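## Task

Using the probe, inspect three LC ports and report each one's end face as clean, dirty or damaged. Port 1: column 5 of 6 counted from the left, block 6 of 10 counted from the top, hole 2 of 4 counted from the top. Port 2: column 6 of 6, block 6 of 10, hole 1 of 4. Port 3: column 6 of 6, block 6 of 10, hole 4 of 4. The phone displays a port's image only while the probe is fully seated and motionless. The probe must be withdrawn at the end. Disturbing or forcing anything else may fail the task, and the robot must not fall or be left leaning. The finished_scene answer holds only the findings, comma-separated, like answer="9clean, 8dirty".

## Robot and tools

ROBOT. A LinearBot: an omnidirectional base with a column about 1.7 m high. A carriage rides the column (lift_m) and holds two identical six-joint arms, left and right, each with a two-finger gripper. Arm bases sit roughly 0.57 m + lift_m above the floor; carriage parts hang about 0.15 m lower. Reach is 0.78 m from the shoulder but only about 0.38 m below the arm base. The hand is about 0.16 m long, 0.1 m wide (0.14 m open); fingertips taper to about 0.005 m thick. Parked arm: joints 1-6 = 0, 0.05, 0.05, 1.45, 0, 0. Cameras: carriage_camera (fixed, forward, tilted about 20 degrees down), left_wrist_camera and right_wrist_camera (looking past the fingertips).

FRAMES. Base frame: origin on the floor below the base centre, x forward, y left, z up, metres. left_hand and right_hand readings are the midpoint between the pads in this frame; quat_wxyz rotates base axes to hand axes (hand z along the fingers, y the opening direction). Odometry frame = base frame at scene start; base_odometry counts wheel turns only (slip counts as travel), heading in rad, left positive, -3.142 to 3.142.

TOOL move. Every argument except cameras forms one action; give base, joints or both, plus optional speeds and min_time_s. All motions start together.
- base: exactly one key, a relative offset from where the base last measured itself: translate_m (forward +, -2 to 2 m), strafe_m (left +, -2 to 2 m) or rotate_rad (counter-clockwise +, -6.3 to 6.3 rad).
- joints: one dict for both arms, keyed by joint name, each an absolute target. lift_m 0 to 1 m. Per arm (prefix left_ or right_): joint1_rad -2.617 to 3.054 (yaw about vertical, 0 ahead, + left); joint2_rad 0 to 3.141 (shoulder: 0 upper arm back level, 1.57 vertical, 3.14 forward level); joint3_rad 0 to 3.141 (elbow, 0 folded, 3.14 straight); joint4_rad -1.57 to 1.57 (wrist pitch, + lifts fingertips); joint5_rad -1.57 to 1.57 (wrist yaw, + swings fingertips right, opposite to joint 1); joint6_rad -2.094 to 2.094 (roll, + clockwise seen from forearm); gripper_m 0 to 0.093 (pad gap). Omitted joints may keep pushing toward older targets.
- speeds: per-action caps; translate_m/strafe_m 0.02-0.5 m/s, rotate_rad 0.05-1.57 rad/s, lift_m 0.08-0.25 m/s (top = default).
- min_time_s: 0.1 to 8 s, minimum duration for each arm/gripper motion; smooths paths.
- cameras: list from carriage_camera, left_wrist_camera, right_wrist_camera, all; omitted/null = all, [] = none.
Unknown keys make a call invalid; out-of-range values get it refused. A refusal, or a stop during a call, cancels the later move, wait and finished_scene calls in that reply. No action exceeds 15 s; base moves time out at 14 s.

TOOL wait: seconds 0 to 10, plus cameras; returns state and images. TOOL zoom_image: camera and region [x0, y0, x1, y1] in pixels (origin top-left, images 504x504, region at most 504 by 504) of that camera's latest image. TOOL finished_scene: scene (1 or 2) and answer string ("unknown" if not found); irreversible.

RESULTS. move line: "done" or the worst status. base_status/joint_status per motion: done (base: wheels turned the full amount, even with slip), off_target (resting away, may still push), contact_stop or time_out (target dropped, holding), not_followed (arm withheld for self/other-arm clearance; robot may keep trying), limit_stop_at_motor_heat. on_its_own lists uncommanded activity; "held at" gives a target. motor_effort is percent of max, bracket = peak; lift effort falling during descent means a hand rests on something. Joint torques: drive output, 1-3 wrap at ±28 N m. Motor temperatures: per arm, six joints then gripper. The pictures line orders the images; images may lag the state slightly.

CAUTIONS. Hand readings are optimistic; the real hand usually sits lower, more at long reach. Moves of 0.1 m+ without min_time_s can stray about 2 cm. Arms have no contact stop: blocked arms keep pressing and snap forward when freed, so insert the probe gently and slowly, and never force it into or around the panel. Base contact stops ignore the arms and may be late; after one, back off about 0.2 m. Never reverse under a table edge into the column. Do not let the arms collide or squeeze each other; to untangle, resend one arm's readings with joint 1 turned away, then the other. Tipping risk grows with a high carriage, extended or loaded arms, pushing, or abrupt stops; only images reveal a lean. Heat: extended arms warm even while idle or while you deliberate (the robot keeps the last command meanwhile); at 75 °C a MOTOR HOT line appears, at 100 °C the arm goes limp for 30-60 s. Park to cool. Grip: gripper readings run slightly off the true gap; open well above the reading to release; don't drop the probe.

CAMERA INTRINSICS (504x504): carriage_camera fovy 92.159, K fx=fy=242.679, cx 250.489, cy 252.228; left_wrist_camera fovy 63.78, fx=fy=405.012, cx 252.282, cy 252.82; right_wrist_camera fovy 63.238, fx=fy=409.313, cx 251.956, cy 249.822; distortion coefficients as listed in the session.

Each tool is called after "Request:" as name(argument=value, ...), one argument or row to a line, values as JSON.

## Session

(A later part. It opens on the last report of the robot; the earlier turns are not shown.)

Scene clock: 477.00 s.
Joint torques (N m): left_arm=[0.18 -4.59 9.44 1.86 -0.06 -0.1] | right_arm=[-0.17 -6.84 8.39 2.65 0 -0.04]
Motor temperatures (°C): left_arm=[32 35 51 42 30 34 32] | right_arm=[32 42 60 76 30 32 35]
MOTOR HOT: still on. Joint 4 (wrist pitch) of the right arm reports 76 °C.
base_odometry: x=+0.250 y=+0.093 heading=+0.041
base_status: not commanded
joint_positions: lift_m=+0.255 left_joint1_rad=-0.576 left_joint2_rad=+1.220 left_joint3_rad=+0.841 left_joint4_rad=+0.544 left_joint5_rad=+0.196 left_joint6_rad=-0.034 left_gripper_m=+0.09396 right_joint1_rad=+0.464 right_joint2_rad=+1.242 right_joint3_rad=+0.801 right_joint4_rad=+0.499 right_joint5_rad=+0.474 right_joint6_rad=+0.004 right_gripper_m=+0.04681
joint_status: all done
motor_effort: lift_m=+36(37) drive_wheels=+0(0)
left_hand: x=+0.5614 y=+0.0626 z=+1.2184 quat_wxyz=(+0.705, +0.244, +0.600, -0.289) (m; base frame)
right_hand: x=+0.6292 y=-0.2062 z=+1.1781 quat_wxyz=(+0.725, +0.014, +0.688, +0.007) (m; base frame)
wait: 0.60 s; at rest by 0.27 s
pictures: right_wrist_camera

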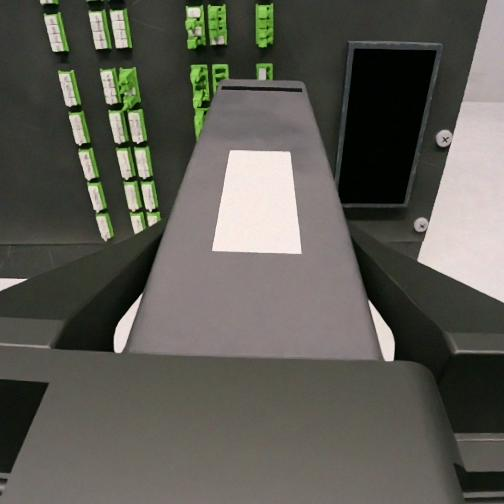

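Request:
move(
  joints={"right_joint5_rad": 0.474},
  base={"translate_m": 0.003},
  speeds={"translate_m": 0.02},
  cameras=[],
)

Request:
wait(
  seconds=0.6,
  cameras=["right_wrist_camera"],
)

Request:
zoom_image(
  camera="right_wrist_camera",
  region=[240, 40, 290, 90],
)

Scene clock: 479.37 s.
Joint torques (N m): left_arm=[0.29 -4.66 9.44 1.88 -0.05 -0.11] | right_arm=[-0.17 -6.35 8.4 2.59 0.11 -0.05]
Motor temperatures (°C): left_arm=[32 35 51 42 30 34 32] | right_arm=[32 42 60 76 30 32 35]
move: done
MOTOR HOT: still on. Joint 4 (wrist pitch) of the right arm reports 76 °C.
base_odometry: x=+0.253 y=+0.094 heading=+0.041
base_status: done
joint_positions: lift_m=+0.255 left_joint1_rad=-0.576 left_joint2_rad=+1.220 left_joint3_rad=+0.841 left_joint4_rad=+0.544 left_joint5_rad=+0.196 left_joint6_rad=-0.034 left_gripper_m=+0.09396 right_joint1_rad=+0.466 right_joint2_rad=+1.240 right_joint3_rad=+0.801 right_joint4_rad=+0.498 right_joint5_rad=+0.481 right_joint6_rad=+0.003 right_gripper_m=+0.04681
joint_status: all done
motor_effort: lift_m=+36(36) drive_wheels=-1(5)
left_hand: x=+0.5614 y=+0.0626 z=+1.2183 quat_wxyz=(+0.705, +0.244, +0.600, -0.289) (m; base frame)
right_hand: x=+0.6287 y=-0.2069 z=+1.1787 quat_wxyz=(+0.725, +0.016, +0.688, +0.005) (m; base frame)
pictures: none
No camera images: "cameras" was empty.

Scene clock: 479.97 s.
Joint torques (N m): left_arm=[0.2 -4.7 9.48 1.86 -0.06 -0.1] | right_arm=[-0.27 -6.72 8.44 2.65 0.08 -0.04]
Motor temperatures (°C): left_arm=[32 35 51 42 30 34 32] | right_arm=[32 42 60 76 30 32 35]
MOTOR HOT: still on. Joint 4 (wrist pitch) of the right arm reports 76 °C.
base_odometry: x=+0.253 y=+0.094 heading=+0.041
base_status: done
joint_positions: lift_m=+0.255 left_joint1_rad=-0.576 left_joint2_rad=+1.220 left_joint3_rad=+0.841 left_joint4_rad=+0.544 left_joint5_rad=+0.196 left_joint6_rad=-0.034 left_gripper_m=+0.09396 right_joint1_rad=+0.466 right_joint2_rad=+1.240 right_joint3_rad=+0.801 right_joint4_rad=+0.498 right_joint5_rad=+0.481 right_joint6_rad=+0.003 right_gripper_m=+0.04681
joint_status: all done
motor_effort: lift_m=+36(36) drive_wheels=-2(5)
left_hand: x=+0.5614 y=+0.0626 z=+1.2183 quat_wxyz=(+0.705, +0.244, +0.600, -0.289) (m; base frame)
right_hand: x=+0.6287 y=-0.2069 z=+1.1787 quat_wxyz=(+0.725, +0.016, +0.688, +0.005) (m; base frame)
wait: 0.60 s; at rest by 0.27 s
pictures: right_wrist_camera

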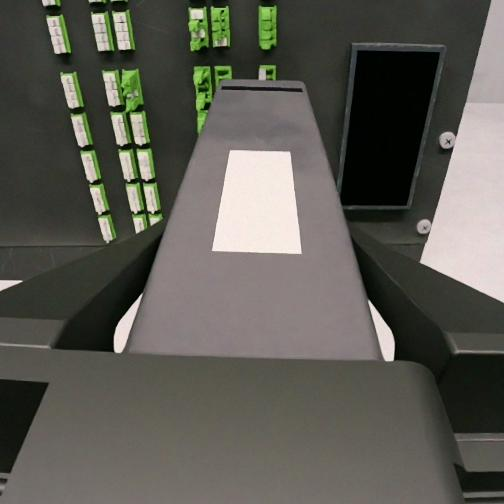

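Scaled by 10.080.

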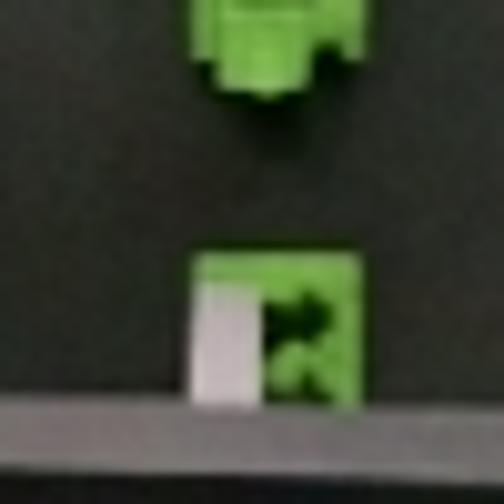

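Request:
move(
  joints={"right_joint5_rad": 0.503, "lift_m": 0.2536},
  speeds={"lift_m": 0.08},
  cameras=[],
)

Request:
wait(
  seconds=0.6,
  cameras=["right_wrist_camera"],
)

Request:
zoom_image(
  camera="right_wrist_camera",
  region=[240, 40, 290, 90],
)

Scene clock: 484.77 s.
Joint torques (N m): left_arm=[0.2 -4.55 9.51 1.87 -0.04 -0.11] | right_arm=[-0.27 -6.6 8.54 2.68 0.31 -0.04]
Motor temperatures (°C): left_arm=[32 35 51 42 30 34 32] | right_arm=[32 42 60 77 30 32 35]
move: done
MOTOR HOT: still on. Joint 4 (wrist pitch) of the right arm reports 77 °C.
base_odometry: x=+0.253 y=+0.094 heading=+0.041
base_status: not commanded
joint_positions: lift_m=+0.254 left_joint1_rad=-0.576 left_joint2_rad=+1.220 left_joint3_rad=+0.841 left_joint4_rad=+0.544 left_joint5_rad=+0.196 left_joint6_rad=-0.034 left_gripper_m=+0.09396 right_joint1_rad=+0.466 right_joint2_rad=+1.240 right_joint3_rad=+0.801 right_joint4_rad=+0.498 right_joint5_rad=+0.489 right_joint6_rad=+0.003 right_gripper_m=+0.04681
joint_status: all done
motor_effort: lift_m=+36(38) drive_wheels=-1(2)
left_hand: x=+0.5614 y=+0.0626 z=+1.2170 quat_wxyz=(+0.705, +0.244, +0.600, -0.289) (m; base frame)
right_hand: x=+0.6286 y=-0.2082 z=+1.1773 quat_wxyz=(+0.725, +0.019, +0.688, +0.003) (m; base frame)
pictures: none
No camera images: "cameras" was empty.

Scene clock: 485.37 s.
Joint torques (N m): left_arm=[0.23 -4.62 9.46 1.85 -0.04 -0.1] | right_arm=[-0.14 -6.69 8.38 2.67 0.32 -0.06]
Motor temperatures (°C): left_arm=[32 35 51 42 30 34 32] | right_arm=[32 42 60 77 30 32 35]
MOTOR HOT: still on. Joint 4 (wrist pitch) of the right arm reports 77 °C.
base_odometry: x=+0.253 y=+0.094 heading=+0.041
base_status: not commanded
joint_positions: lift_m=+0.254 left_joint1_rad=-0.576 left_joint2_rad=+1.220 left_joint3_rad=+0.841 left_joint4_rad=+0.544 left_joint5_rad=+0.196 left_joint6_rad=-0.034 left_gripper_m=+0.09396 right_joint1_rad=+0.466 right_joint2_rad=+1.240 right_joint3_rad=+0.801 right_joint4_rad=+0.498 right_joint5_rad=+0.490 right_joint6_rad=+0.003 right_gripper_m=+0.04681
joint_status: all done
motor_effort: lift_m=+36(38) drive_wheels=-1(2)
left_hand: x=+0.5614 y=+0.0626 z=+1.2170 quat_wxyz=(+0.705, +0.244, +0.600, -0.289) (m; base frame)
right_hand: x=+0.6286 y=-0.2083 z=+1.1773 quat_wxyz=(+0.725, +0.019, +0.688, +0.002) (m; base frame)
wait: 0.60 s; at rest by 0.27 s
pictures: right_wrist_camera

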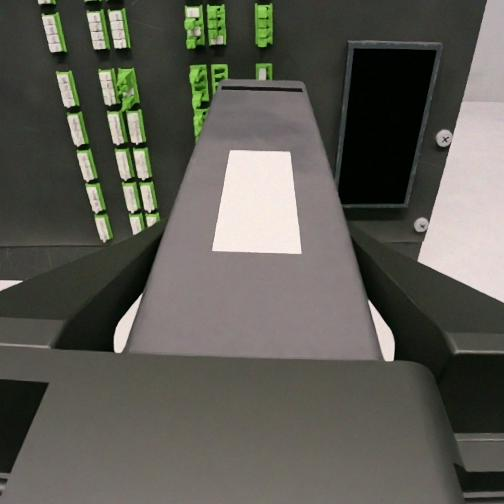

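Scaled by 10.080.

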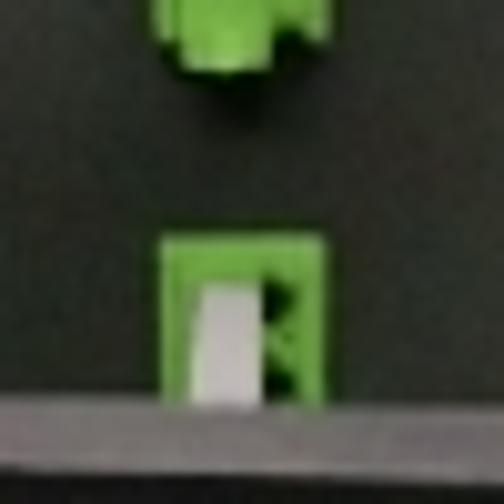

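Request:
move(
  joints={"right_joint5_rad": 0.488},
  base={"translate_m": 0.003},
  speeds={"translate_m": 0.02},
  cameras=[],
)

Request:
wait(
  seconds=0.6,
  cameras=["right_wrist_camera"],
)

Request:
zoom_image(
  camera="right_wrist_camera",
  region=[240, 40, 290, 90],
)

Scene clock: 487.87 s.
Joint torques (N m): left_arm=[0.27 -4.55 9.46 1.86 -0.04 -0.1] | right_arm=[-0.23 -6.64 8.35 2.63 0.19 -0.02]
Motor temperatures (°C): left_arm=[32 35 51 42 30 34 32] | right_arm=[32 41 60 77 30 32 35]
move: done
MOTOR HOT: still on. Joint 4 (wrist pitch) of the right arm reports 77 °C.
base_odometry: x=+0.256 y=+0.094 heading=+0.041
base_status: done
joint_positions: lift_m=+0.254 left_joint1_rad=-0.576 left_joint2_rad=+1.220 left_joint3_rad=+0.841 left_joint4_rad=+0.544 left_joint5_rad=+0.196 left_joint6_rad=-0.034 left_gripper_m=+0.09396 right_joint1_rad=+0.466 right_joint2_rad=+1.240 right_joint3_rad=+0.801 right_joint4_rad=+0.498 right_joint5_rad=+0.488 right_joint6_rad=+0.003 right_gripper_m=+0.04681
joint_status: all done
motor_effort: lift_m=+36(36) drive_wheels=-4(7)
left_hand: x=+0.5614 y=+0.0626 z=+1.2171 quat_wxyz=(+0.705, +0.244, +0.599, -0.289) (m; base frame)
right_hand: x=+0.6286 y=-0.2080 z=+1.1773 quat_wxyz=(+0.725, +0.019, +0.688, +0.003) (m; base frame)
pictures: none
No camera images: "cameras" was empty.

Scene clock: 488.47 s.
Joint torques (N m): left_arm=[0.31 -4.67 9.47 1.86 -0.06 -0.08] | right_arm=[-0.36 -6.68 8.32 2.67 0.19 -0.06]
Motor temperatures (°C): left_arm=[32 35 51 42 30 34 32] | right_arm=[32 41 60 77 30 32 35]
MOTOR HOT: still on. Joint 4 (wrist pitch) of the right arm reports 77 °C.
base_odometry: x=+0.256 y=+0.094 heading=+0.041
base_status: done
joint_positions: lift_m=+0.254 left_joint1_rad=-0.576 left_joint2_rad=+1.220 left_joint3_rad=+0.841 left_joint4_rad=+0.544 left_joint5_rad=+0.196 left_joint6_rad=-0.034 left_gripper_m=+0.09396 right_joint1_rad=+0.466 right_joint2_rad=+1.240 right_joint3_rad=+0.801 right_joint4_rad=+0.498 right_joint5_rad=+0.488 right_joint6_rad=+0.003 right_gripper_m=+0.04681
joint_status: all done
motor_effort: lift_m=+36(36) drive_wheels=-4(7)
left_hand: x=+0.5614 y=+0.0626 z=+1.2171 quat_wxyz=(+0.705, +0.244, +0.599, -0.289) (m; base frame)
right_hand: x=+0.6286 y=-0.2080 z=+1.1773 quat_wxyz=(+0.725, +0.019, +0.688, +0.003) (m; base frame)
wait: 0.60 s; at rest by 0.27 s
pictures: right_wrist_camera

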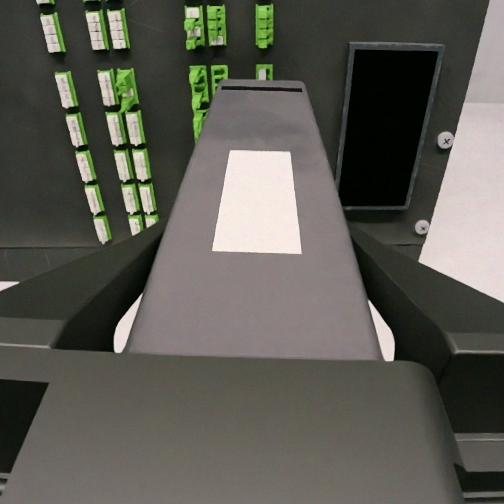

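Scaled by 10.080.

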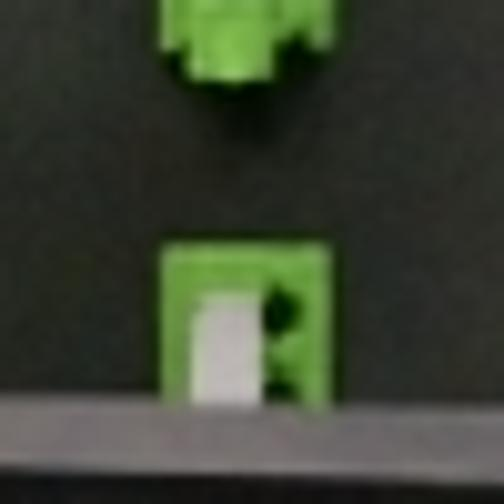

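Request:
move(
  base={"translate_m": 0.003},
  speeds={"translate_m": 0.02},
  cameras=[],
)

Request:
move(
  base={"translate_m": 0.003},
  speeds={"translate_m": 0.02},
  cameras=[],
)

Request:
wait(
  seconds=1,
  cameras=["right_wrist_camera", "left_wrist_camera"],
)

Request:
zoom_image(
  camera="right_wrist_camera",
  region=[240, 40, 290, 90],
)

Scene clock: 491.53 s.
Joint torques (N m): left_arm=[0.2 -4.71 9.5 1.84 -0.07 -0.11] | right_arm=[-0.32 -6.52 8.46 2.68 0.18 -0.03]
Motor temperatures (°C): left_arm=[32 35 51 42 30 34 32] | right_arm=[32 41 60 77 30 32 35]
move: done
MOTOR HOT: still on. Joint 4 (wrist pitch) of the right arm reports 77 °C.
base_odometry: x=+0.259 y=+0.094 heading=+0.042
base_status: done
joint_positions: lift_m=+0.254 left_joint1_rad=-0.576 left_joint2_rad=+1.220 left_joint3_rad=+0.841 left_joint4_rad=+0.545 left_joint5_rad=+0.196 left_joint6_rad=-0.034 left_gripper_m=+0.09396 right_joint1_rad=+0.466 right_joint2_rad=+1.238 right_joint3_rad=+0.801 right_joint4_rad=+0.498 right_joint5_rad=+0.489 right_joint6_rad=+0.003 right_gripper_m=+0.04681
joint_status: not commanded
motor_effort: lift_m=+36(36) drive_wheels=-4(7)
left_hand: x=+0.5614 y=+0.0627 z=+1.2173 quat_wxyz=(+0.706, +0.244, +0.599, -0.289) (m; base frame)
right_hand: x=+0.6283 y=-0.2084 z=+1.1778 quat_wxyz=(+0.726, +0.019, +0.688, +0.003) (m; base frame)
pictures: none
No camera images: "cameras" was empty.

Scene clock: 492.13 s.
Joint torques (N m): left_arm=[0.27 -4.64 9.36 1.86 -0.07 -0.11] | right_arm=[-0.55 -5.53 8.4 2.8 0.07 -0.03]
Motor temperatures (°C): left_arm=[32 35 51 42 30 34 32] | right_arm=[32 41 60 77 30 32 35]
move: done
MOTOR HOT: still on. Joint 4 (wrist pitch) of the right arm reports 77 °C.
base_odometry: x=+0.262 y=+0.094 heading=+0.042
base_status: done
joint_positions: lift_m=+0.254 left_joint1_rad=-0.576 left_joint2_rad=+1.220 left_joint3_rad=+0.841 left_joint4_rad=+0.545 left_joint5_rad=+0.196 left_joint6_rad=-0.034 left_gripper_m=+0.09396 right_joint1_rad=+0.470 right_joint2_rad=+1.229 right_joint3_rad=+0.801 right_joint4_rad=+0.485 right_joint5_rad=+0.496 right_joint6_rad=+0.003 right_gripper_m=+0.04681
joint_status: not commanded
motor_effort: lift_m=+36(36) drive_wheels=+2(6)
left_hand: x=+0.5614 y=+0.0627 z=+1.2173 quat_wxyz=(+0.706, +0.244, +0.599, -0.289) (m; base frame)
right_hand: x=+0.6262 y=-0.2087 z=+1.1787 quat_wxyz=(+0.725, +0.020, +0.689, +0.001) (m; base frame)
pictures: none
No camera images: "cameras" was empty.

Scene clock: 493.13 s.
Joint torques (N m): left_arm=[0.16 -4.62 9.43 1.86 -0.06 -0.11] | right_arm=[-0.58 -5.46 8.42 2.78 0.07 -0.02]
Motor temperatures (°C): left_arm=[32 35 51 42 30 34 32] | right_arm=[32 41 60 77 30 32 35]
MOTOR HOT: still on. Joint 4 (wrist pitch) of the right arm reports 77 °C.
base_odometry: x=+0.262 y=+0.094 heading=+0.042
base_status: done
joint_positions: lift_m=+0.254 left_joint1_rad=-0.576 left_joint2_rad=+1.220 left_joint3_rad=+0.841 left_joint4_rad=+0.545 left_joint5_rad=+0.196 left_joint6_rad=-0.034 left_gripper_m=+0.09396 right_joint1_rad=+0.470 right_joint2_rad=+1.229 right_joint3_rad=+0.801 right_joint4_rad=+0.485 right_joint5_rad=+0.496 right_joint6_rad=+0.003 right_gripper_m=+0.04681
joint_status: not commanded
motor_effort: lift_m=+36(36) drive_wheels=+2(6)
left_hand: x=+0.5614 y=+0.0627 z=+1.2173 quat_wxyz=(+0.706, +0.244, +0.599, -0.289) (m; base frame)
right_hand: x=+0.6262 y=-0.2087 z=+1.1787 quat_wxyz=(+0.725, +0.020, +0.689, +0.001) (m; base frame)
wait: 1.00 s; at rest by 0.27 s
pictures: left_wrist_camera, right_wrist_camera

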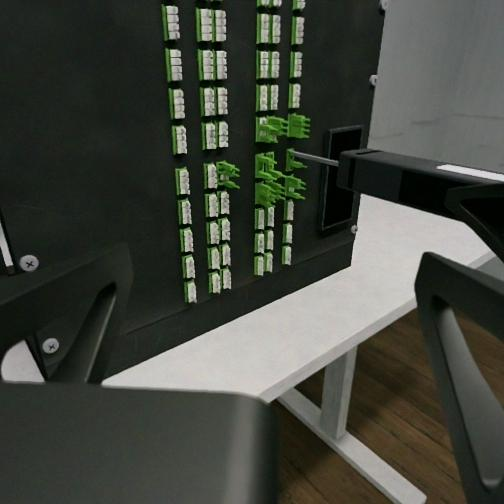

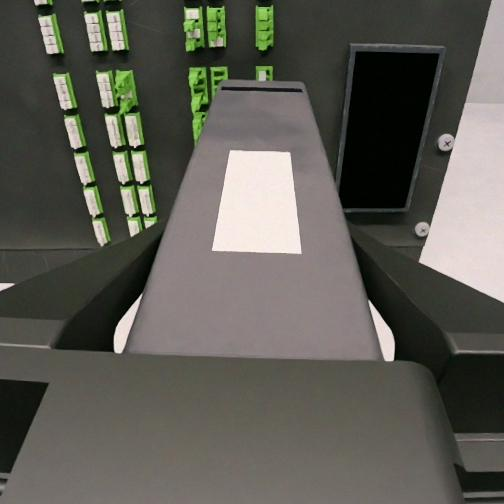

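Scaled by 10.080.

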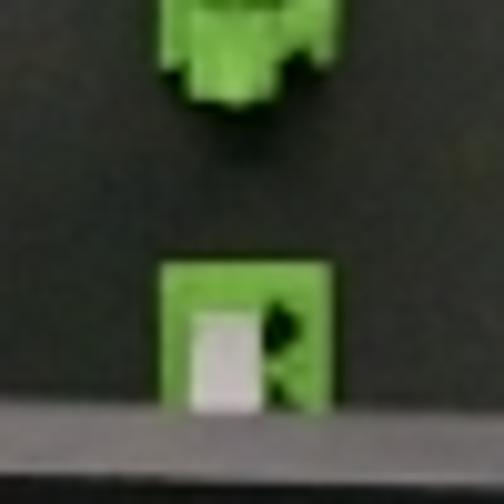

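Request:
zoom_image(
  camera="right_wrist_camera",
  region=[200, 140, 320, 260],
)

Request:
zoom_image(
  camera="right_wrist_camera",
  region=[330, 40, 460, 220],
)

Request:
zoom_image(
  camera="left_wrist_camera",
  region=[270, 110, 390, 230],
)

Scaled by 4.200.

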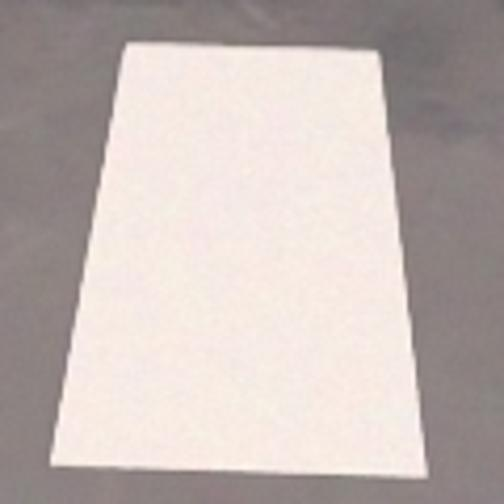

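Scaled by 2.800.

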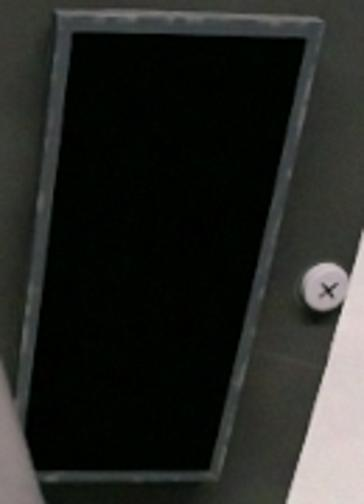

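Scaled by 4.200.

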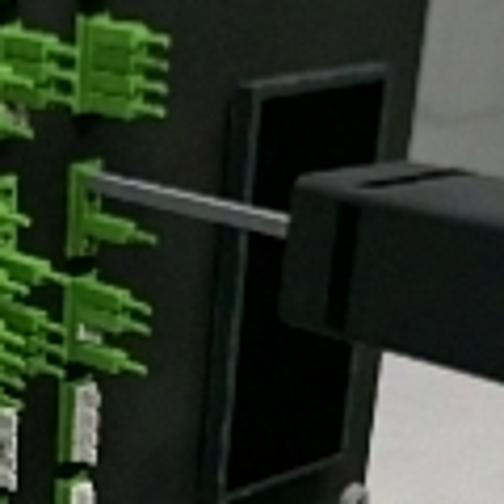

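Request:
move(
  base={"translate_m": -0.003},
  speeds={"translate_m": 0.02},
  cameras=[],
)

Request:
move(
  joints={"right_joint5_rad": 0.52},
  cameras=[],
)

Request:
wait(
  seconds=0.5,
  cameras=["right_wrist_camera"],
)

Request:
zoom_image(
  camera="right_wrist_camera",
  region=[240, 40, 290, 90],
)

Request:
move(
  joints={"right_joint5_rad": 0.43},
  cameras=[],
)

Request:
wait(
  seconds=0.5,
  cameras=["right_wrist_camera"],
)

Request:
zoom_image(
  camera="right_wrist_camera",
  region=[240, 40, 290, 90],
)

Scene clock: 504.63 s.
Joint torques (N m): left_arm=[0.29 -4.62 9.43 1.83 -0.05 -0.11] | right_arm=[-0.49 -6.67 8.47 2.71 0.2 -0.04]
Motor temperatures (°C): left_arm=[32 35 51 42 30 34 32] | right_arm=[32 41 60 77 30 32 35]
move: done
MOTOR HOT: still on. Joint 4 (wrist pitch) of the right arm reports 77 °C.
base_odometry: x=+0.259 y=+0.094 heading=+0.042
base_status: done
joint_positions: lift_m=+0.254 left_joint1_rad=-0.576 left_joint2_rad=+1.220 left_joint3_rad=+0.841 left_joint4_rad=+0.545 left_joint5_rad=+0.196 left_joint6_rad=-0.034 left_gripper_m=+0.09396 right_joint1_rad=+0.466 right_joint2_rad=+1.237 right_joint3_rad=+0.801 right_joint4_rad=+0.494 right_joint5_rad=+0.486 right_joint6_rad=+0.003 right_gripper_m=+0.04681
joint_status: not commanded
motor_effort: lift_m=+36(36) drive_wheels=+0(7)
left_hand: x=+0.5614 y=+0.0627 z=+1.2173 quat_wxyz=(+0.706, +0.244, +0.599, -0.289) (m; base frame)
right_hand: x=+0.6282 y=-0.2075 z=+1.1774 quat_wxyz=(+0.725, +0.017, +0.689, +0.004) (m; base frame)
pictures: none
No camera images: "cameras" was empty.

Scene clock: 505.03 s.
Joint torques (N m): left_arm=[0.24 -4.64 9.46 1.85 -0.03 -0.1] | right_arm=[-0.34 -6.45 8.35 2.72 0.54 -0.02]
Motor temperatures (°C): left_arm=[32 35 51 42 30 34 32] | right_arm=[32 41 60 77 30 32 35]
move: off_target
MOTOR HOT: still on. Joint 4 (wrist pitch) of the right arm reports 77 °C.
base_odometry: x=+0.259 y=+0.094 heading=+0.042
base_status: not commanded
joint_positions: lift_m=+0.254 left_joint1_rad=-0.576 left_joint2_rad=+1.220 left_joint3_rad=+0.841 left_joint4_rad=+0.545 left_joint5_rad=+0.196 left_joint6_rad=-0.034 left_gripper_m=+0.09396 right_joint1_rad=+0.466 right_joint2_rad=+1.237 right_joint3_rad=+0.801 right_joint4_rad=+0.495 right_joint5_rad=+0.489 right_joint6_rad=+0.003 right_gripper_m=+0.04681
joint_status: right_joint5_rad off_target (ended at +0.489, target +0.520)
motor_effort: lift_m=+36(36) drive_wheels=+0(0)
left_hand: x=+0.5614 y=+0.0627 z=+1.2173 quat_wxyz=(+0.706, +0.244, +0.599, -0.289) (m; base frame)
right_hand: x=+0.6282 y=-0.2080 z=+1.1775 quat_wxyz=(+0.725, +0.018, +0.688, +0.003) (m; base frame)
pictures: none
No camera images: "cameras" was empty.

Scene clock: 505.53 s.
Joint torques (N m): left_arm=[0.25 -4.66 9.5 1.85 -0.05 -0.1] | right_arm=[-0.29 -6.56 8.43 2.72 0.53 -0.04]
Motor temperatures (°C): left_arm=[32 35 51 42 30 34 32] | right_arm=[32 41 60 77 30 32 35]
MOTOR HOT: still on. Joint 4 (wrist pitch) of the right arm reports 77 °C.
base_odometry: x=+0.259 y=+0.094 heading=+0.042
base_status: not commanded
joint_positions: lift_m=+0.254 left_joint1_rad=-0.576 left_joint2_rad=+1.220 left_joint3_rad=+0.841 left_joint4_rad=+0.545 left_joint5_rad=+0.196 left_joint6_rad=-0.034 left_gripper_m=+0.09396 right_joint1_rad=+0.466 right_joint2_rad=+1.237 right_joint3_rad=+0.801 right_joint4_rad=+0.495 right_joint5_rad=+0.489 right_joint6_rad=+0.003 right_gripper_m=+0.04681
joint_status: right_joint5_rad off_target (ended at +0.489, target +0.520)
motor_effort: lift_m=+36(36) drive_wheels=+0(0)
left_hand: x=+0.5614 y=+0.0627 z=+1.2173 quat_wxyz=(+0.706, +0.244, +0.599, -0.289) (m; base frame)
right_hand: x=+0.6282 y=-0.2080 z=+1.1775 quat_wxyz=(+0.725, +0.018, +0.688, +0.003) (m; base frame)
wait: 0.50 s; at rest by 0.27 s
pictures: right_wrist_camera

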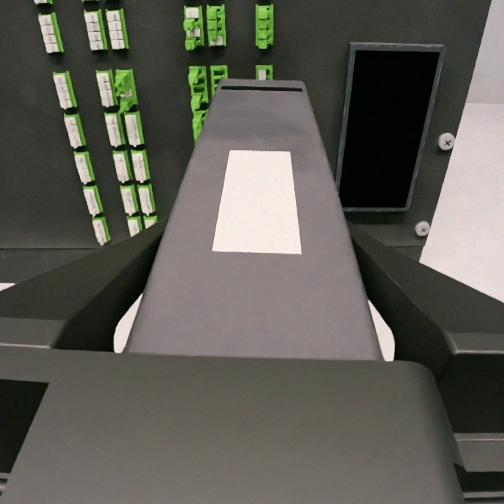

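Scaled by 10.080.

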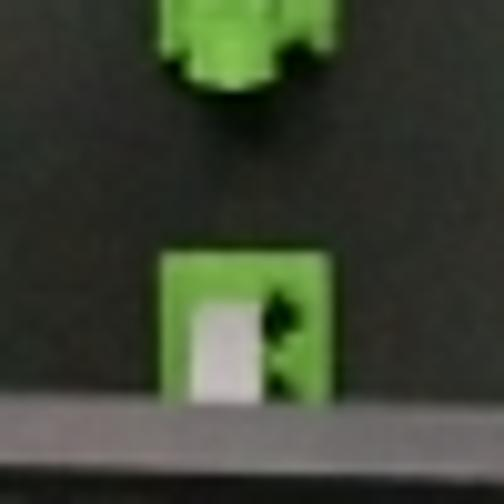

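Scene clock: 506.00 s.
Joint torques (N m): left_arm=[0.21 -4.63 9.47 1.85 -0.08 -0.1] | right_arm=[-0.31 -6.43 8.39 2.7 -0.38 -0.03]
Motor temperatures (°C): left_arm=[32 35 51 42 30 34 32] | right_arm=[32 41 60 77 30 32 35]
move: off_target
MOTOR HOT: still on. Joint 4 (wrist pitch) of the right arm reports 77 °C.
base_odometry: x=+0.259 y=+0.094 heading=+0.042
base_status: not commanded
joint_positions: lift_m=+0.254 left_joint1_rad=-0.576 left_joint2_rad=+1.220 left_joint3_rad=+0.841 left_joint4_rad=+0.545 left_joint5_rad=+0.196 left_joint6_rad=-0.034 left_gripper_m=+0.09396 right_joint1_rad=+0.466 right_joint2_rad=+1.237 right_joint3_rad=+0.801 right_joint4_rad=+0.495 right_joint5_rad=+0.479 right_joint6_rad=+0.003 right_gripper_m=+0.04681
joint_status: right_joint5_rad off_target (ended at +0.479, target +0.430)
motor_effort: lift_m=+36(36) drive_wheels=+0(0)
left_hand: x=+0.5614 y=+0.0627 z=+1.2173 quat_wxyz=(+0.706, +0.244, +0.599, -0.289) (m; base frame)
right_hand: x=+0.6282 y=-0.2064 z=+1.1775 quat_wxyz=(+0.725, +0.015, +0.688, +0.006) (m; base frame)
pictures: none
No camera images: "cameras" was empty.

Scene clock: 506.50 s.
Joint torques (N m): left_arm=[0.16 -4.7 9.33 1.85 -0.06 -0.11] | right_arm=[-0.32 -6.64 8.32 2.7 -0.38 -0.02]
Motor temperatures (°C): left_arm=[32 35 51 42 30 34 32] | right_arm=[32 41 60 77 30 32 35]
MOTOR HOT: still on. Joint 4 (wrist pitch) of the right arm reports 77 °C.
base_odometry: x=+0.259 y=+0.094 heading=+0.042
base_status: not commanded
joint_positions: lift_m=+0.254 left_joint1_rad=-0.576 left_joint2_rad=+1.220 left_joint3_rad=+0.841 left_joint4_rad=+0.545 left_joint5_rad=+0.196 left_joint6_rad=-0.034 left_gripper_m=+0.09396 right_joint1_rad=+0.466 right_joint2_rad=+1.237 right_joint3_rad=+0.801 right_joint4_rad=+0.495 right_joint5_rad=+0.479 right_joint6_rad=+0.003 right_gripper_m=+0.04681
joint_status: right_joint5_rad off_target (ended at +0.479, target +0.430)
motor_effort: lift_m=+36(36) drive_wheels=+0(0)
left_hand: x=+0.5614 y=+0.0627 z=+1.2173 quat_wxyz=(+0.706, +0.244, +0.599, -0.289) (m; base frame)
right_hand: x=+0.6282 y=-0.2064 z=+1.1775 quat_wxyz=(+0.725, +0.015, +0.688, +0.006) (m; base frame)
wait: 0.50 s; at rest by 0.27 s
pictures: right_wrist_camera

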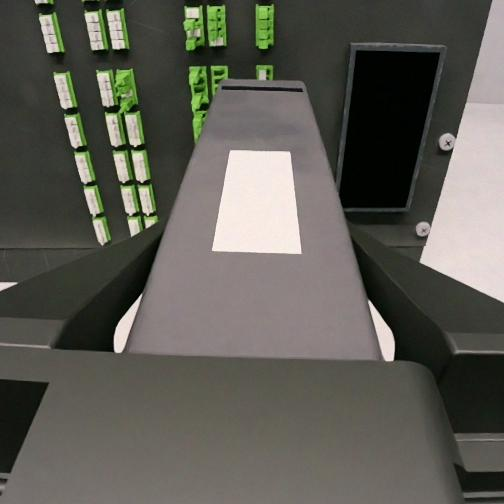

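Scaled by 10.080.

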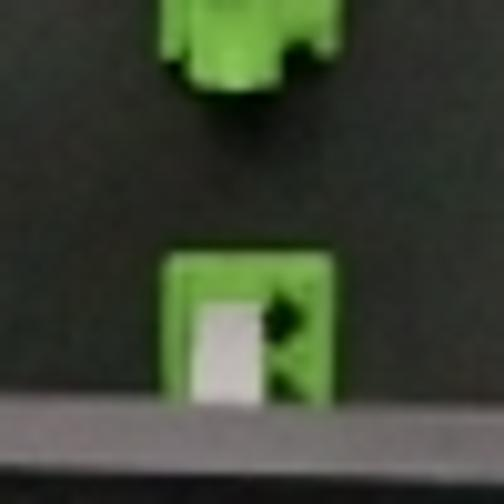

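Request:
move(
  joints={"right_joint5_rad": 0.476},
  base={"translate_m": 0.004},
  speeds={"translate_m": 0.02},
  cameras=[],
)

Request:
wait(
  seconds=1.5,
  cameras=["right_wrist_camera"],
)

Request:
zoom_image(
  camera="right_wrist_camera",
  region=[240, 40, 290, 90],
)

Request:
move(
  base={"translate_m": 0.004},
  speeds={"translate_m": 0.02},
  cameras=[],
)

Request:
wait(
  seconds=1.5,
  cameras=["right_wrist_camera", "left_wrist_camera"],
)

Request:
zoom_image(
  camera="right_wrist_camera",
  region=[240, 40, 290, 90],
)

Scene clock: 518.93 s.
Joint torques (N m): left_arm=[0.16 -4.55 9.46 1.87 -0.06 -0.11] | right_arm=[-0.55 -5.26 8.55 2.82 -0.07 -0.01]
Motor temperatures (°C): left_arm=[32 36 51 42 30 34 32] | right_arm=[32 41 61 76 31 32 35]
move: done
MOTOR HOT: still on. Joint 4 (wrist pitch) of the right arm reports 76 °C.
base_odometry: x=+0.263 y=+0.095 heading=+0.042
base_status: done
joint_positions: lift_m=+0.254 left_joint1_rad=-0.576 left_joint2_rad=+1.220 left_joint3_rad=+0.841 left_joint4_rad=+0.545 left_joint5_rad=+0.196 left_joint6_rad=-0.034 left_gripper_m=+0.09396 right_joint1_rad=+0.469 right_joint2_rad=+1.226 right_joint3_rad=+0.801 right_joint4_rad=+0.482 right_joint5_rad=+0.494 right_joint6_rad=+0.001 right_gripper_m=+0.04681
joint_status: all done
motor_effort: lift_m=+36(36) drive_wheels=+1(5)
left_hand: x=+0.5614 y=+0.0627 z=+1.2173 quat_wxyz=(+0.706, +0.244, +0.599, -0.289) (m; base frame)
right_hand: x=+0.6259 y=-0.2091 z=+1.1789 quat_wxyz=(+0.725, +0.019, +0.689, +0.001) (m; base frame)
pictures: none
No camera images: "cameras" was empty.

Scene clock: 520.43 s.
Joint torques (N m): left_arm=[0.18 -4.62 9.43 1.86 -0.04 -0.11] | right_arm=[-0.54 -5.22 8.35 2.85 -0.04 -0.03]
Motor temperatures (°C): left_arm=[32 36 51 42 30 34 32] | right_arm=[32 40 61 76 30 32 35]
MOTOR HOT: still on. Joint 4 (wrist pitch) of the right arm reports 76 °C.
base_odometry: x=+0.263 y=+0.095 heading=+0.042
base_status: done
joint_positions: lift_m=+0.254 left_joint1_rad=-0.576 left_joint2_rad=+1.220 left_joint3_rad=+0.841 left_joint4_rad=+0.545 left_joint5_rad=+0.196 left_joint6_rad=-0.034 left_gripper_m=+0.09396 right_joint1_rad=+0.469 right_joint2_rad=+1.226 right_joint3_rad=+0.801 right_joint4_rad=+0.482 right_joint5_rad=+0.494 right_joint6_rad=+0.001 right_gripper_m=+0.04681
joint_status: all done
motor_effort: lift_m=+36(36) drive_wheels=+1(5)
left_hand: x=+0.5614 y=+0.0627 z=+1.2173 quat_wxyz=(+0.706, +0.244, +0.599, -0.289) (m; base frame)
right_hand: x=+0.6259 y=-0.2091 z=+1.1789 quat_wxyz=(+0.725, +0.019, +0.689, +0.001) (m; base frame)
wait: 1.50 s; at rest by 0.27 s
pictures: right_wrist_camera

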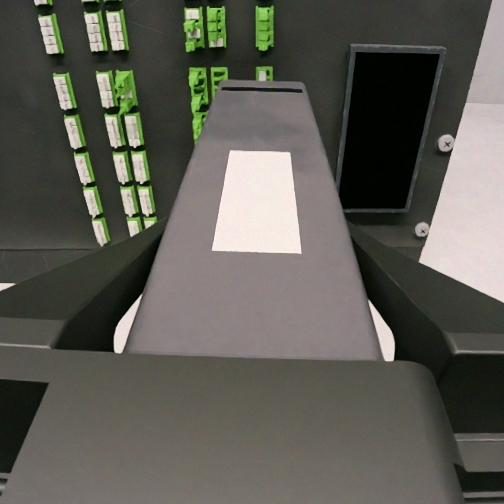

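Scaled by 10.080.

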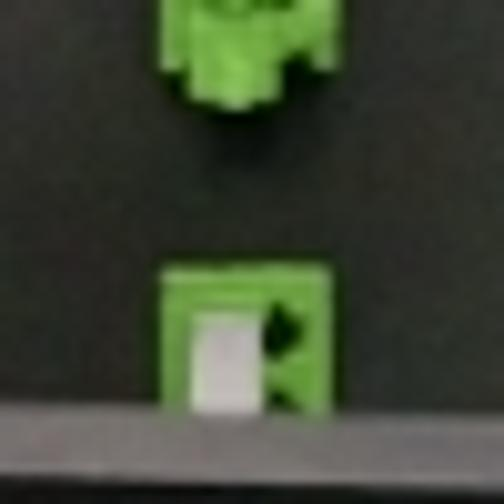

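Scene clock: 521.00 s.
Joint torques (N m): left_arm=[0.24 -4.72 9.4 1.86 -0.06 -0.11] | right_arm=[-0.8 -3.79 8.58 2.92 -0.11 0]
Motor temperatures (°C): left_arm=[32 36 51 42 30 34 32] | right_arm=[32 40 61 76 30 32 35]
move: done
MOTOR HOT: still on. Joint 4 (wrist pitch) of the right arm reports 76 °C.
base_odometry: x=+0.266 y=+0.095 heading=+0.043
base_status: done
joint_positions: lift_m=+0.254 left_joint1_rad=-0.576 left_joint2_rad=+1.220 left_joint3_rad=+0.841 left_joint4_rad=+0.545 left_joint5_rad=+0.196 left_joint6_rad=-0.034 left_gripper_m=+0.09396 right_joint1_rad=+0.474 right_joint2_rad=+1.213 right_joint3_rad=+0.799 right_joint4_rad=+0.469 right_joint5_rad=+0.500 right_joint6_rad=+0.000 right_gripper_m=+0.04681
joint_status: not commanded
motor_effort: lift_m=+36(36) drive_wheels=+2(6)
left_hand: x=+0.5614 y=+0.0627 z=+1.2173 quat_wxyz=(+0.706, +0.244, +0.599, -0.289) (m; base frame)
right_hand: x=+0.6229 y=-0.2093 z=+1.1798 quat_wxyz=(+0.724, +0.018, +0.690, +0.000) (m; base frame)
pictures: none
No camera images: "cameras" was empty.

Scene clock: 522.50 s.
Joint torques (N m): left_arm=[0.17 -4.7 9.46 1.86 -0.03 -0.1] | right_arm=[-0.92 -3.81 8.59 2.94 -0.1 0.01]
Motor temperatures (°C): left_arm=[32 36 51 42 30 34 32] | right_arm=[32 40 61 76 30 32 35]
MOTOR HOT: still on. Joint 4 (wrist pitch) of the right arm reports 76 °C.
base_odometry: x=+0.266 y=+0.095 heading=+0.043
base_status: done
joint_positions: lift_m=+0.254 left_joint1_rad=-0.576 left_joint2_rad=+1.220 left_joint3_rad=+0.841 left_joint4_rad=+0.545 left_joint5_rad=+0.196 left_joint6_rad=-0.034 left_gripper_m=+0.09396 right_joint1_rad=+0.474 right_joint2_rad=+1.213 right_joint3_rad=+0.799 right_joint4_rad=+0.469 right_joint5_rad=+0.500 right_joint6_rad=+0.000 right_gripper_m=+0.04681
joint_status: not commanded
motor_effort: lift_m=+36(36) drive_wheels=+2(6)
left_hand: x=+0.5614 y=+0.0627 z=+1.2173 quat_wxyz=(+0.706, +0.244, +0.599, -0.289) (m; base frame)
right_hand: x=+0.6229 y=-0.2093 z=+1.1798 quat_wxyz=(+0.724, +0.018, +0.690, +0.000) (m; base frame)
wait: 1.50 s; at rest by 0.27 s
pictures: left_wrist_camera, right_wrist_camera

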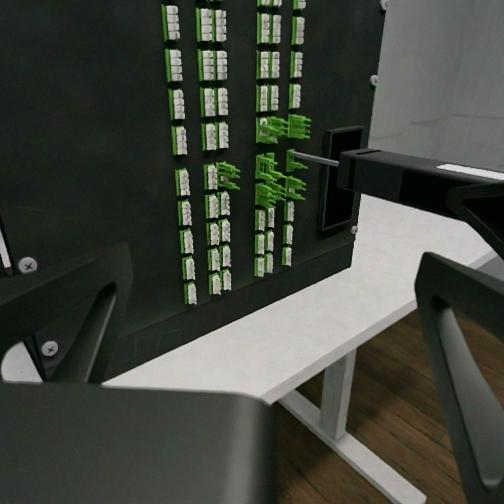

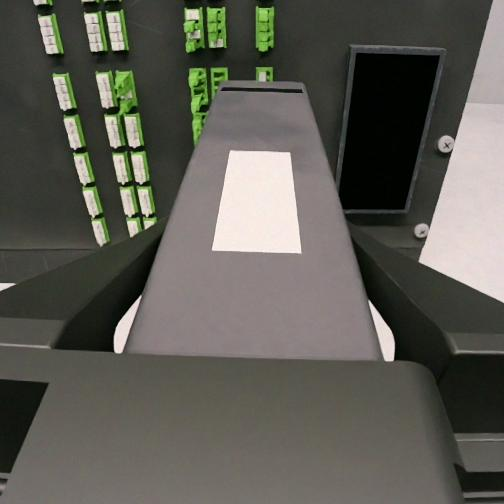

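Scaled by 10.080.

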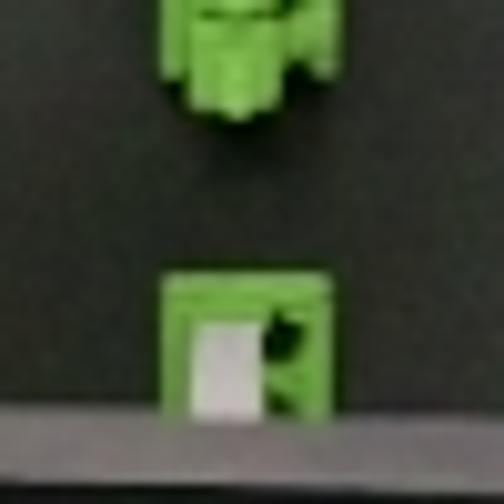

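Request:
move(
  base={"translate_m": -0.005},
  speeds={"translate_m": 0.02},
  joints={"right_joint5_rad": 0.47},
  cameras=[],
)

Request:
move(
  joints={"right_joint5_rad": 0.43, "lift_m": 0.2527},
  cameras=[],
)

Request:
move(
  joints={"right_joint5_rad": 0.52, "lift_m": 0.255},
  cameras=[],
)

Request:
move(
  joints={"right_joint5_rad": 0.43, "lift_m": 0.255},
  cameras=[],
)

Request:
move(
  joints={"right_joint5_rad": 0.52, "lift_m": 0.2515},
  cameras=[],
)

Request:
move(
  joints={"right_joint5_rad": 0.43, "lift_m": 0.2515},
  cameras=["right_wrist_camera"],
)

Request:
zoom_image(
  camera="right_wrist_camera",
  region=[240, 40, 290, 90],
)

Scene clock: 532.53 s.
Joint torques (N m): left_arm=[0.23 -4.64 9.57 1.86 -0.06 -0.11] | right_arm=[-0.42 -5.72 8.5 2.79 0.04 0.05]
Motor temperatures (°C): left_arm=[32 36 51 42 30 34 32] | right_arm=[32 40 63 76 30 32 35]
move: done
MOTOR HOT: still on. Joint 4 (wrist pitch) of the right arm reports 76 °C.
base_odometry: x=+0.261 y=+0.095 heading=+0.043
base_status: done
joint_positions: lift_m=+0.254 left_joint1_rad=-0.576 left_joint2_rad=+1.220 left_joint3_rad=+0.841 left_joint4_rad=+0.545 left_joint5_rad=+0.196 left_joint6_rad=-0.034 left_gripper_m=+0.09396 right_joint1_rad=+0.468 right_joint2_rad=+1.230 right_joint3_rad=+0.799 right_joint4_rad=+0.488 right_joint5_rad=+0.486 right_joint6_rad=+0.000 right_gripper_m=+0.04681
joint_status: all done
motor_effort: lift_m=+36(36) drive_wheels=+0(7)
left_hand: x=+0.5614 y=+0.0627 z=+1.2173 quat_wxyz=(+0.706, +0.244, +0.599, -0.289) (m; base frame)
right_hand: x=+0.6265 y=-0.2076 z=+1.1778 quat_wxyz=(+0.725, +0.016, +0.689, +0.003) (m; base frame)
pictures: none
No camera images: "cameras" was empty.

Scene clock: 532.93 s.
Joint torques (N m): left_arm=[0.12 -4.67 9.46 1.84 -0.07 -0.1] | right_arm=[-0.43 -5.59 8.75 2.73 -0.45 0]
Motor temperatures (°C): left_arm=[32 36 51 42 30 34 32] | right_arm=[32 40 63 76 30 32 35]
move: off_target
MOTOR HOT: still on. Joint 4 (wrist pitch) of the right arm reports 76 °C.
base_odometry: x=+0.261 y=+0.095 heading=+0.043
base_status: not commanded
joint_positions: lift_m=+0.253 left_joint1_rad=-0.576 left_joint2_rad=+1.220 left_joint3_rad=+0.841 left_joint4_rad=+0.545 left_joint5_rad=+0.196 left_joint6_rad=-0.034 left_gripper_m=+0.09396 right_joint1_rad=+0.468 right_joint2_rad=+1.230 right_joint3_rad=+0.799 right_joint4_rad=+0.490 right_joint5_rad=+0.482 right_joint6_rad=+0.000 right_gripper_m=+0.04681
joint_status: right_joint5_rad off_target (ended at +0.482, target +0.430); the others done
motor_effort: lift_m=+36(38) drive_wheels=-1(1)
left_hand: x=+0.5614 y=+0.0627 z=+1.2164 quat_wxyz=(+0.706, +0.244, +0.599, -0.289) (m; base frame)
right_hand: x=+0.6265 y=-0.2068 z=+1.1774 quat_wxyz=(+0.725, +0.014, +0.688, +0.005) (m; base frame)
pictures: none
No camera images: "cameras" was empty.

Scene clock: 533.40 s.
Joint torques (N m): left_arm=[0.24 -4.64 9.44 1.86 -0.07 -0.11] | right_arm=[-0.5 -5.81 8.68 2.76 0.46 -0.02]
Motor temperatures (°C): left_arm=[32 36 51 42 30 34 32] | right_arm=[32 40 63 76 30 32 35]
move: done
MOTOR HOT: still on. Joint 4 (wrist pitch) of the right arm reports 76 °C.
base_odometry: x=+0.261 y=+0.095 heading=+0.043
base_status: not commanded
joint_positions: lift_m=+0.255 left_joint1_rad=-0.576 left_joint2_rad=+1.220 left_joint3_rad=+0.841 left_joint4_rad=+0.547 left_joint5_rad=+0.196 left_joint6_rad=-0.034 left_gripper_m=+0.09396 right_joint1_rad=+0.468 right_joint2_rad=+1.231 right_joint3_rad=+0.799 right_joint4_rad=+0.489 right_joint5_rad=+0.495 right_joint6_rad=+0.000 right_gripper_m=+0.04681
joint_status: all done
motor_effort: lift_m=+49(54) drive_wheels=+0(1)
left_hand: x=+0.5613 y=+0.0627 z=+1.2182 quat_wxyz=(+0.706, +0.244, +0.599, -0.289) (m; base frame)
right_hand: x=+0.6267 y=-0.2091 z=+1.1781 quat_wxyz=(+0.725, +0.019, +0.689, +0.000) (m; base frame)
pictures: none
No camera images: "cameras" was empty.

Scene clock: 533.87 s.
Joint torques (N m): left_arm=[0.21 -4.57 9.4 1.84 -0.07 -0.1] | right_arm=[-0.49 -5.55 8.61 2.76 -0.46 -0.02]
Motor temperatures (°C): left_arm=[32 36 51 42 30 34 32] | right_arm=[32 40 63 76 30 32 35]
move: off_target
MOTOR HOT: still on. Joint 4 (wrist pitch) of the right arm reports 76 °C.
base_odometry: x=+0.261 y=+0.095 heading=+0.043
base_status: not commanded
joint_positions: lift_m=+0.255 left_joint1_rad=-0.576 left_joint2_rad=+1.220 left_joint3_rad=+0.841 left_joint4_rad=+0.547 left_joint5_rad=+0.196 left_joint6_rad=-0.034 left_gripper_m=+0.09396 right_joint1_rad=+0.468 right_joint2_rad=+1.231 right_joint3_rad=+0.799 right_joint4_rad=+0.489 right_joint5_rad=+0.484 right_joint6_rad=+0.000 right_gripper_m=+0.04681
joint_status: right_joint5_rad off_target (ended at +0.483, target +0.430); the others done
motor_effort: lift_m=+49(49) drive_wheels=-1(1)
left_hand: x=+0.5613 y=+0.0627 z=+1.2182 quat_wxyz=(+0.706, +0.244, +0.599, -0.289) (m; base frame)
right_hand: x=+0.6267 y=-0.2070 z=+1.1782 quat_wxyz=(+0.725, +0.015, +0.689, +0.004) (m; base frame)
pictures: none
No camera images: "cameras" was empty.

Scene clock: 534.33 s.
Joint torques (N m): left_arm=[0.28 -4.51 9.51 1.85 -0.06 -0.1] | right_arm=[-0.42 -5.76 8.53 2.69 0.45 -0.01]
Motor temperatures (°C): left_arm=[32 36 51 42 30 34 32] | right_arm=[32 40 63 76 30 32 35]
move: done
MOTOR HOT: still on. Joint 4 (wrist pitch) of the right arm reports 76 °C.
base_odometry: x=+0.261 y=+0.095 heading=+0.043
base_status: not commanded
joint_positions: lift_m=+0.252 left_joint1_rad=-0.576 left_joint2_rad=+1.220 left_joint3_rad=+0.841 left_joint4_rad=+0.544 left_joint5_rad=+0.196 left_joint6_rad=-0.034 left_gripper_m=+0.09396 right_joint1_rad=+0.468 right_joint2_rad=+1.232 right_joint3_rad=+0.799 right_joint4_rad=+0.495 right_joint5_rad=+0.497 right_joint6_rad=+0.000 right_gripper_m=+0.04681
joint_status: all done
motor_effort: lift_m=+37(40) drive_wheels=-1(1)
left_hand: x=+0.5614 y=+0.0626 z=+1.2149 quat_wxyz=(+0.705, +0.244, +0.600, -0.289) (m; base frame)
right_hand: x=+0.6267 y=-0.2092 z=+1.1764 quat_wxyz=(+0.726, +0.020, +0.687, +0.000) (m; base frame)
pictures: none
No camera images: "cameras" was empty.

Scene clock: 534.80 s.
Joint torques (N m): left_arm=[0.24 -4.66 9.44 1.87 -0.05 -0.11] | right_arm=[-0.47 -5.59 8.57 2.7 -0.46 0.02]
Motor temperatures (°C): left_arm=[32 36 51 42 30 34 32] | right_arm=[32 40 63 76 30 32 35]
move: off_target
MOTOR HOT: still on. Joint 4 (wrist pitch) of the right arm reports 76 °C.
base_odometry: x=+0.261 y=+0.095 heading=+0.043
base_status: not commanded
joint_positions: lift_m=+0.252 left_joint1_rad=-0.576 left_joint2_rad=+1.220 left_joint3_rad=+0.841 left_joint4_rad=+0.544 left_joint5_rad=+0.196 left_joint6_rad=-0.034 left_gripper_m=+0.09396 right_joint1_rad=+0.468 right_joint2_rad=+1.232 right_joint3_rad=+0.799 right_joint4_rad=+0.495 right_joint5_rad=+0.484 right_joint6_rad=+0.000 right_gripper_m=+0.04681
joint_status: right_joint5_rad off_target (ended at +0.484, target +0.430); the others done
motor_effort: lift_m=+38(38) drive_wheels=-1(1)
left_hand: x=+0.5614 y=+0.0626 z=+1.2149 quat_wxyz=(+0.705, +0.244, +0.600, -0.289) (m; base frame)
right_hand: x=+0.6268 y=-0.2071 z=+1.1765 quat_wxyz=(+0.726, +0.015, +0.687, +0.004) (m; base frame)
pictures: right_wrist_camera

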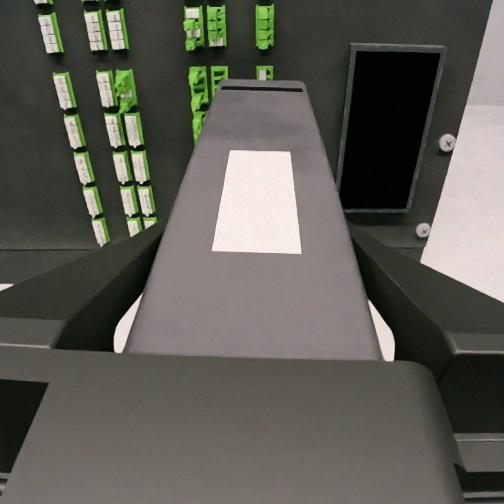

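Scaled by 10.080.

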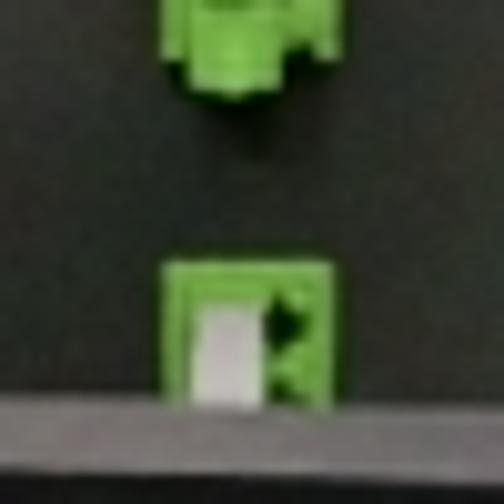

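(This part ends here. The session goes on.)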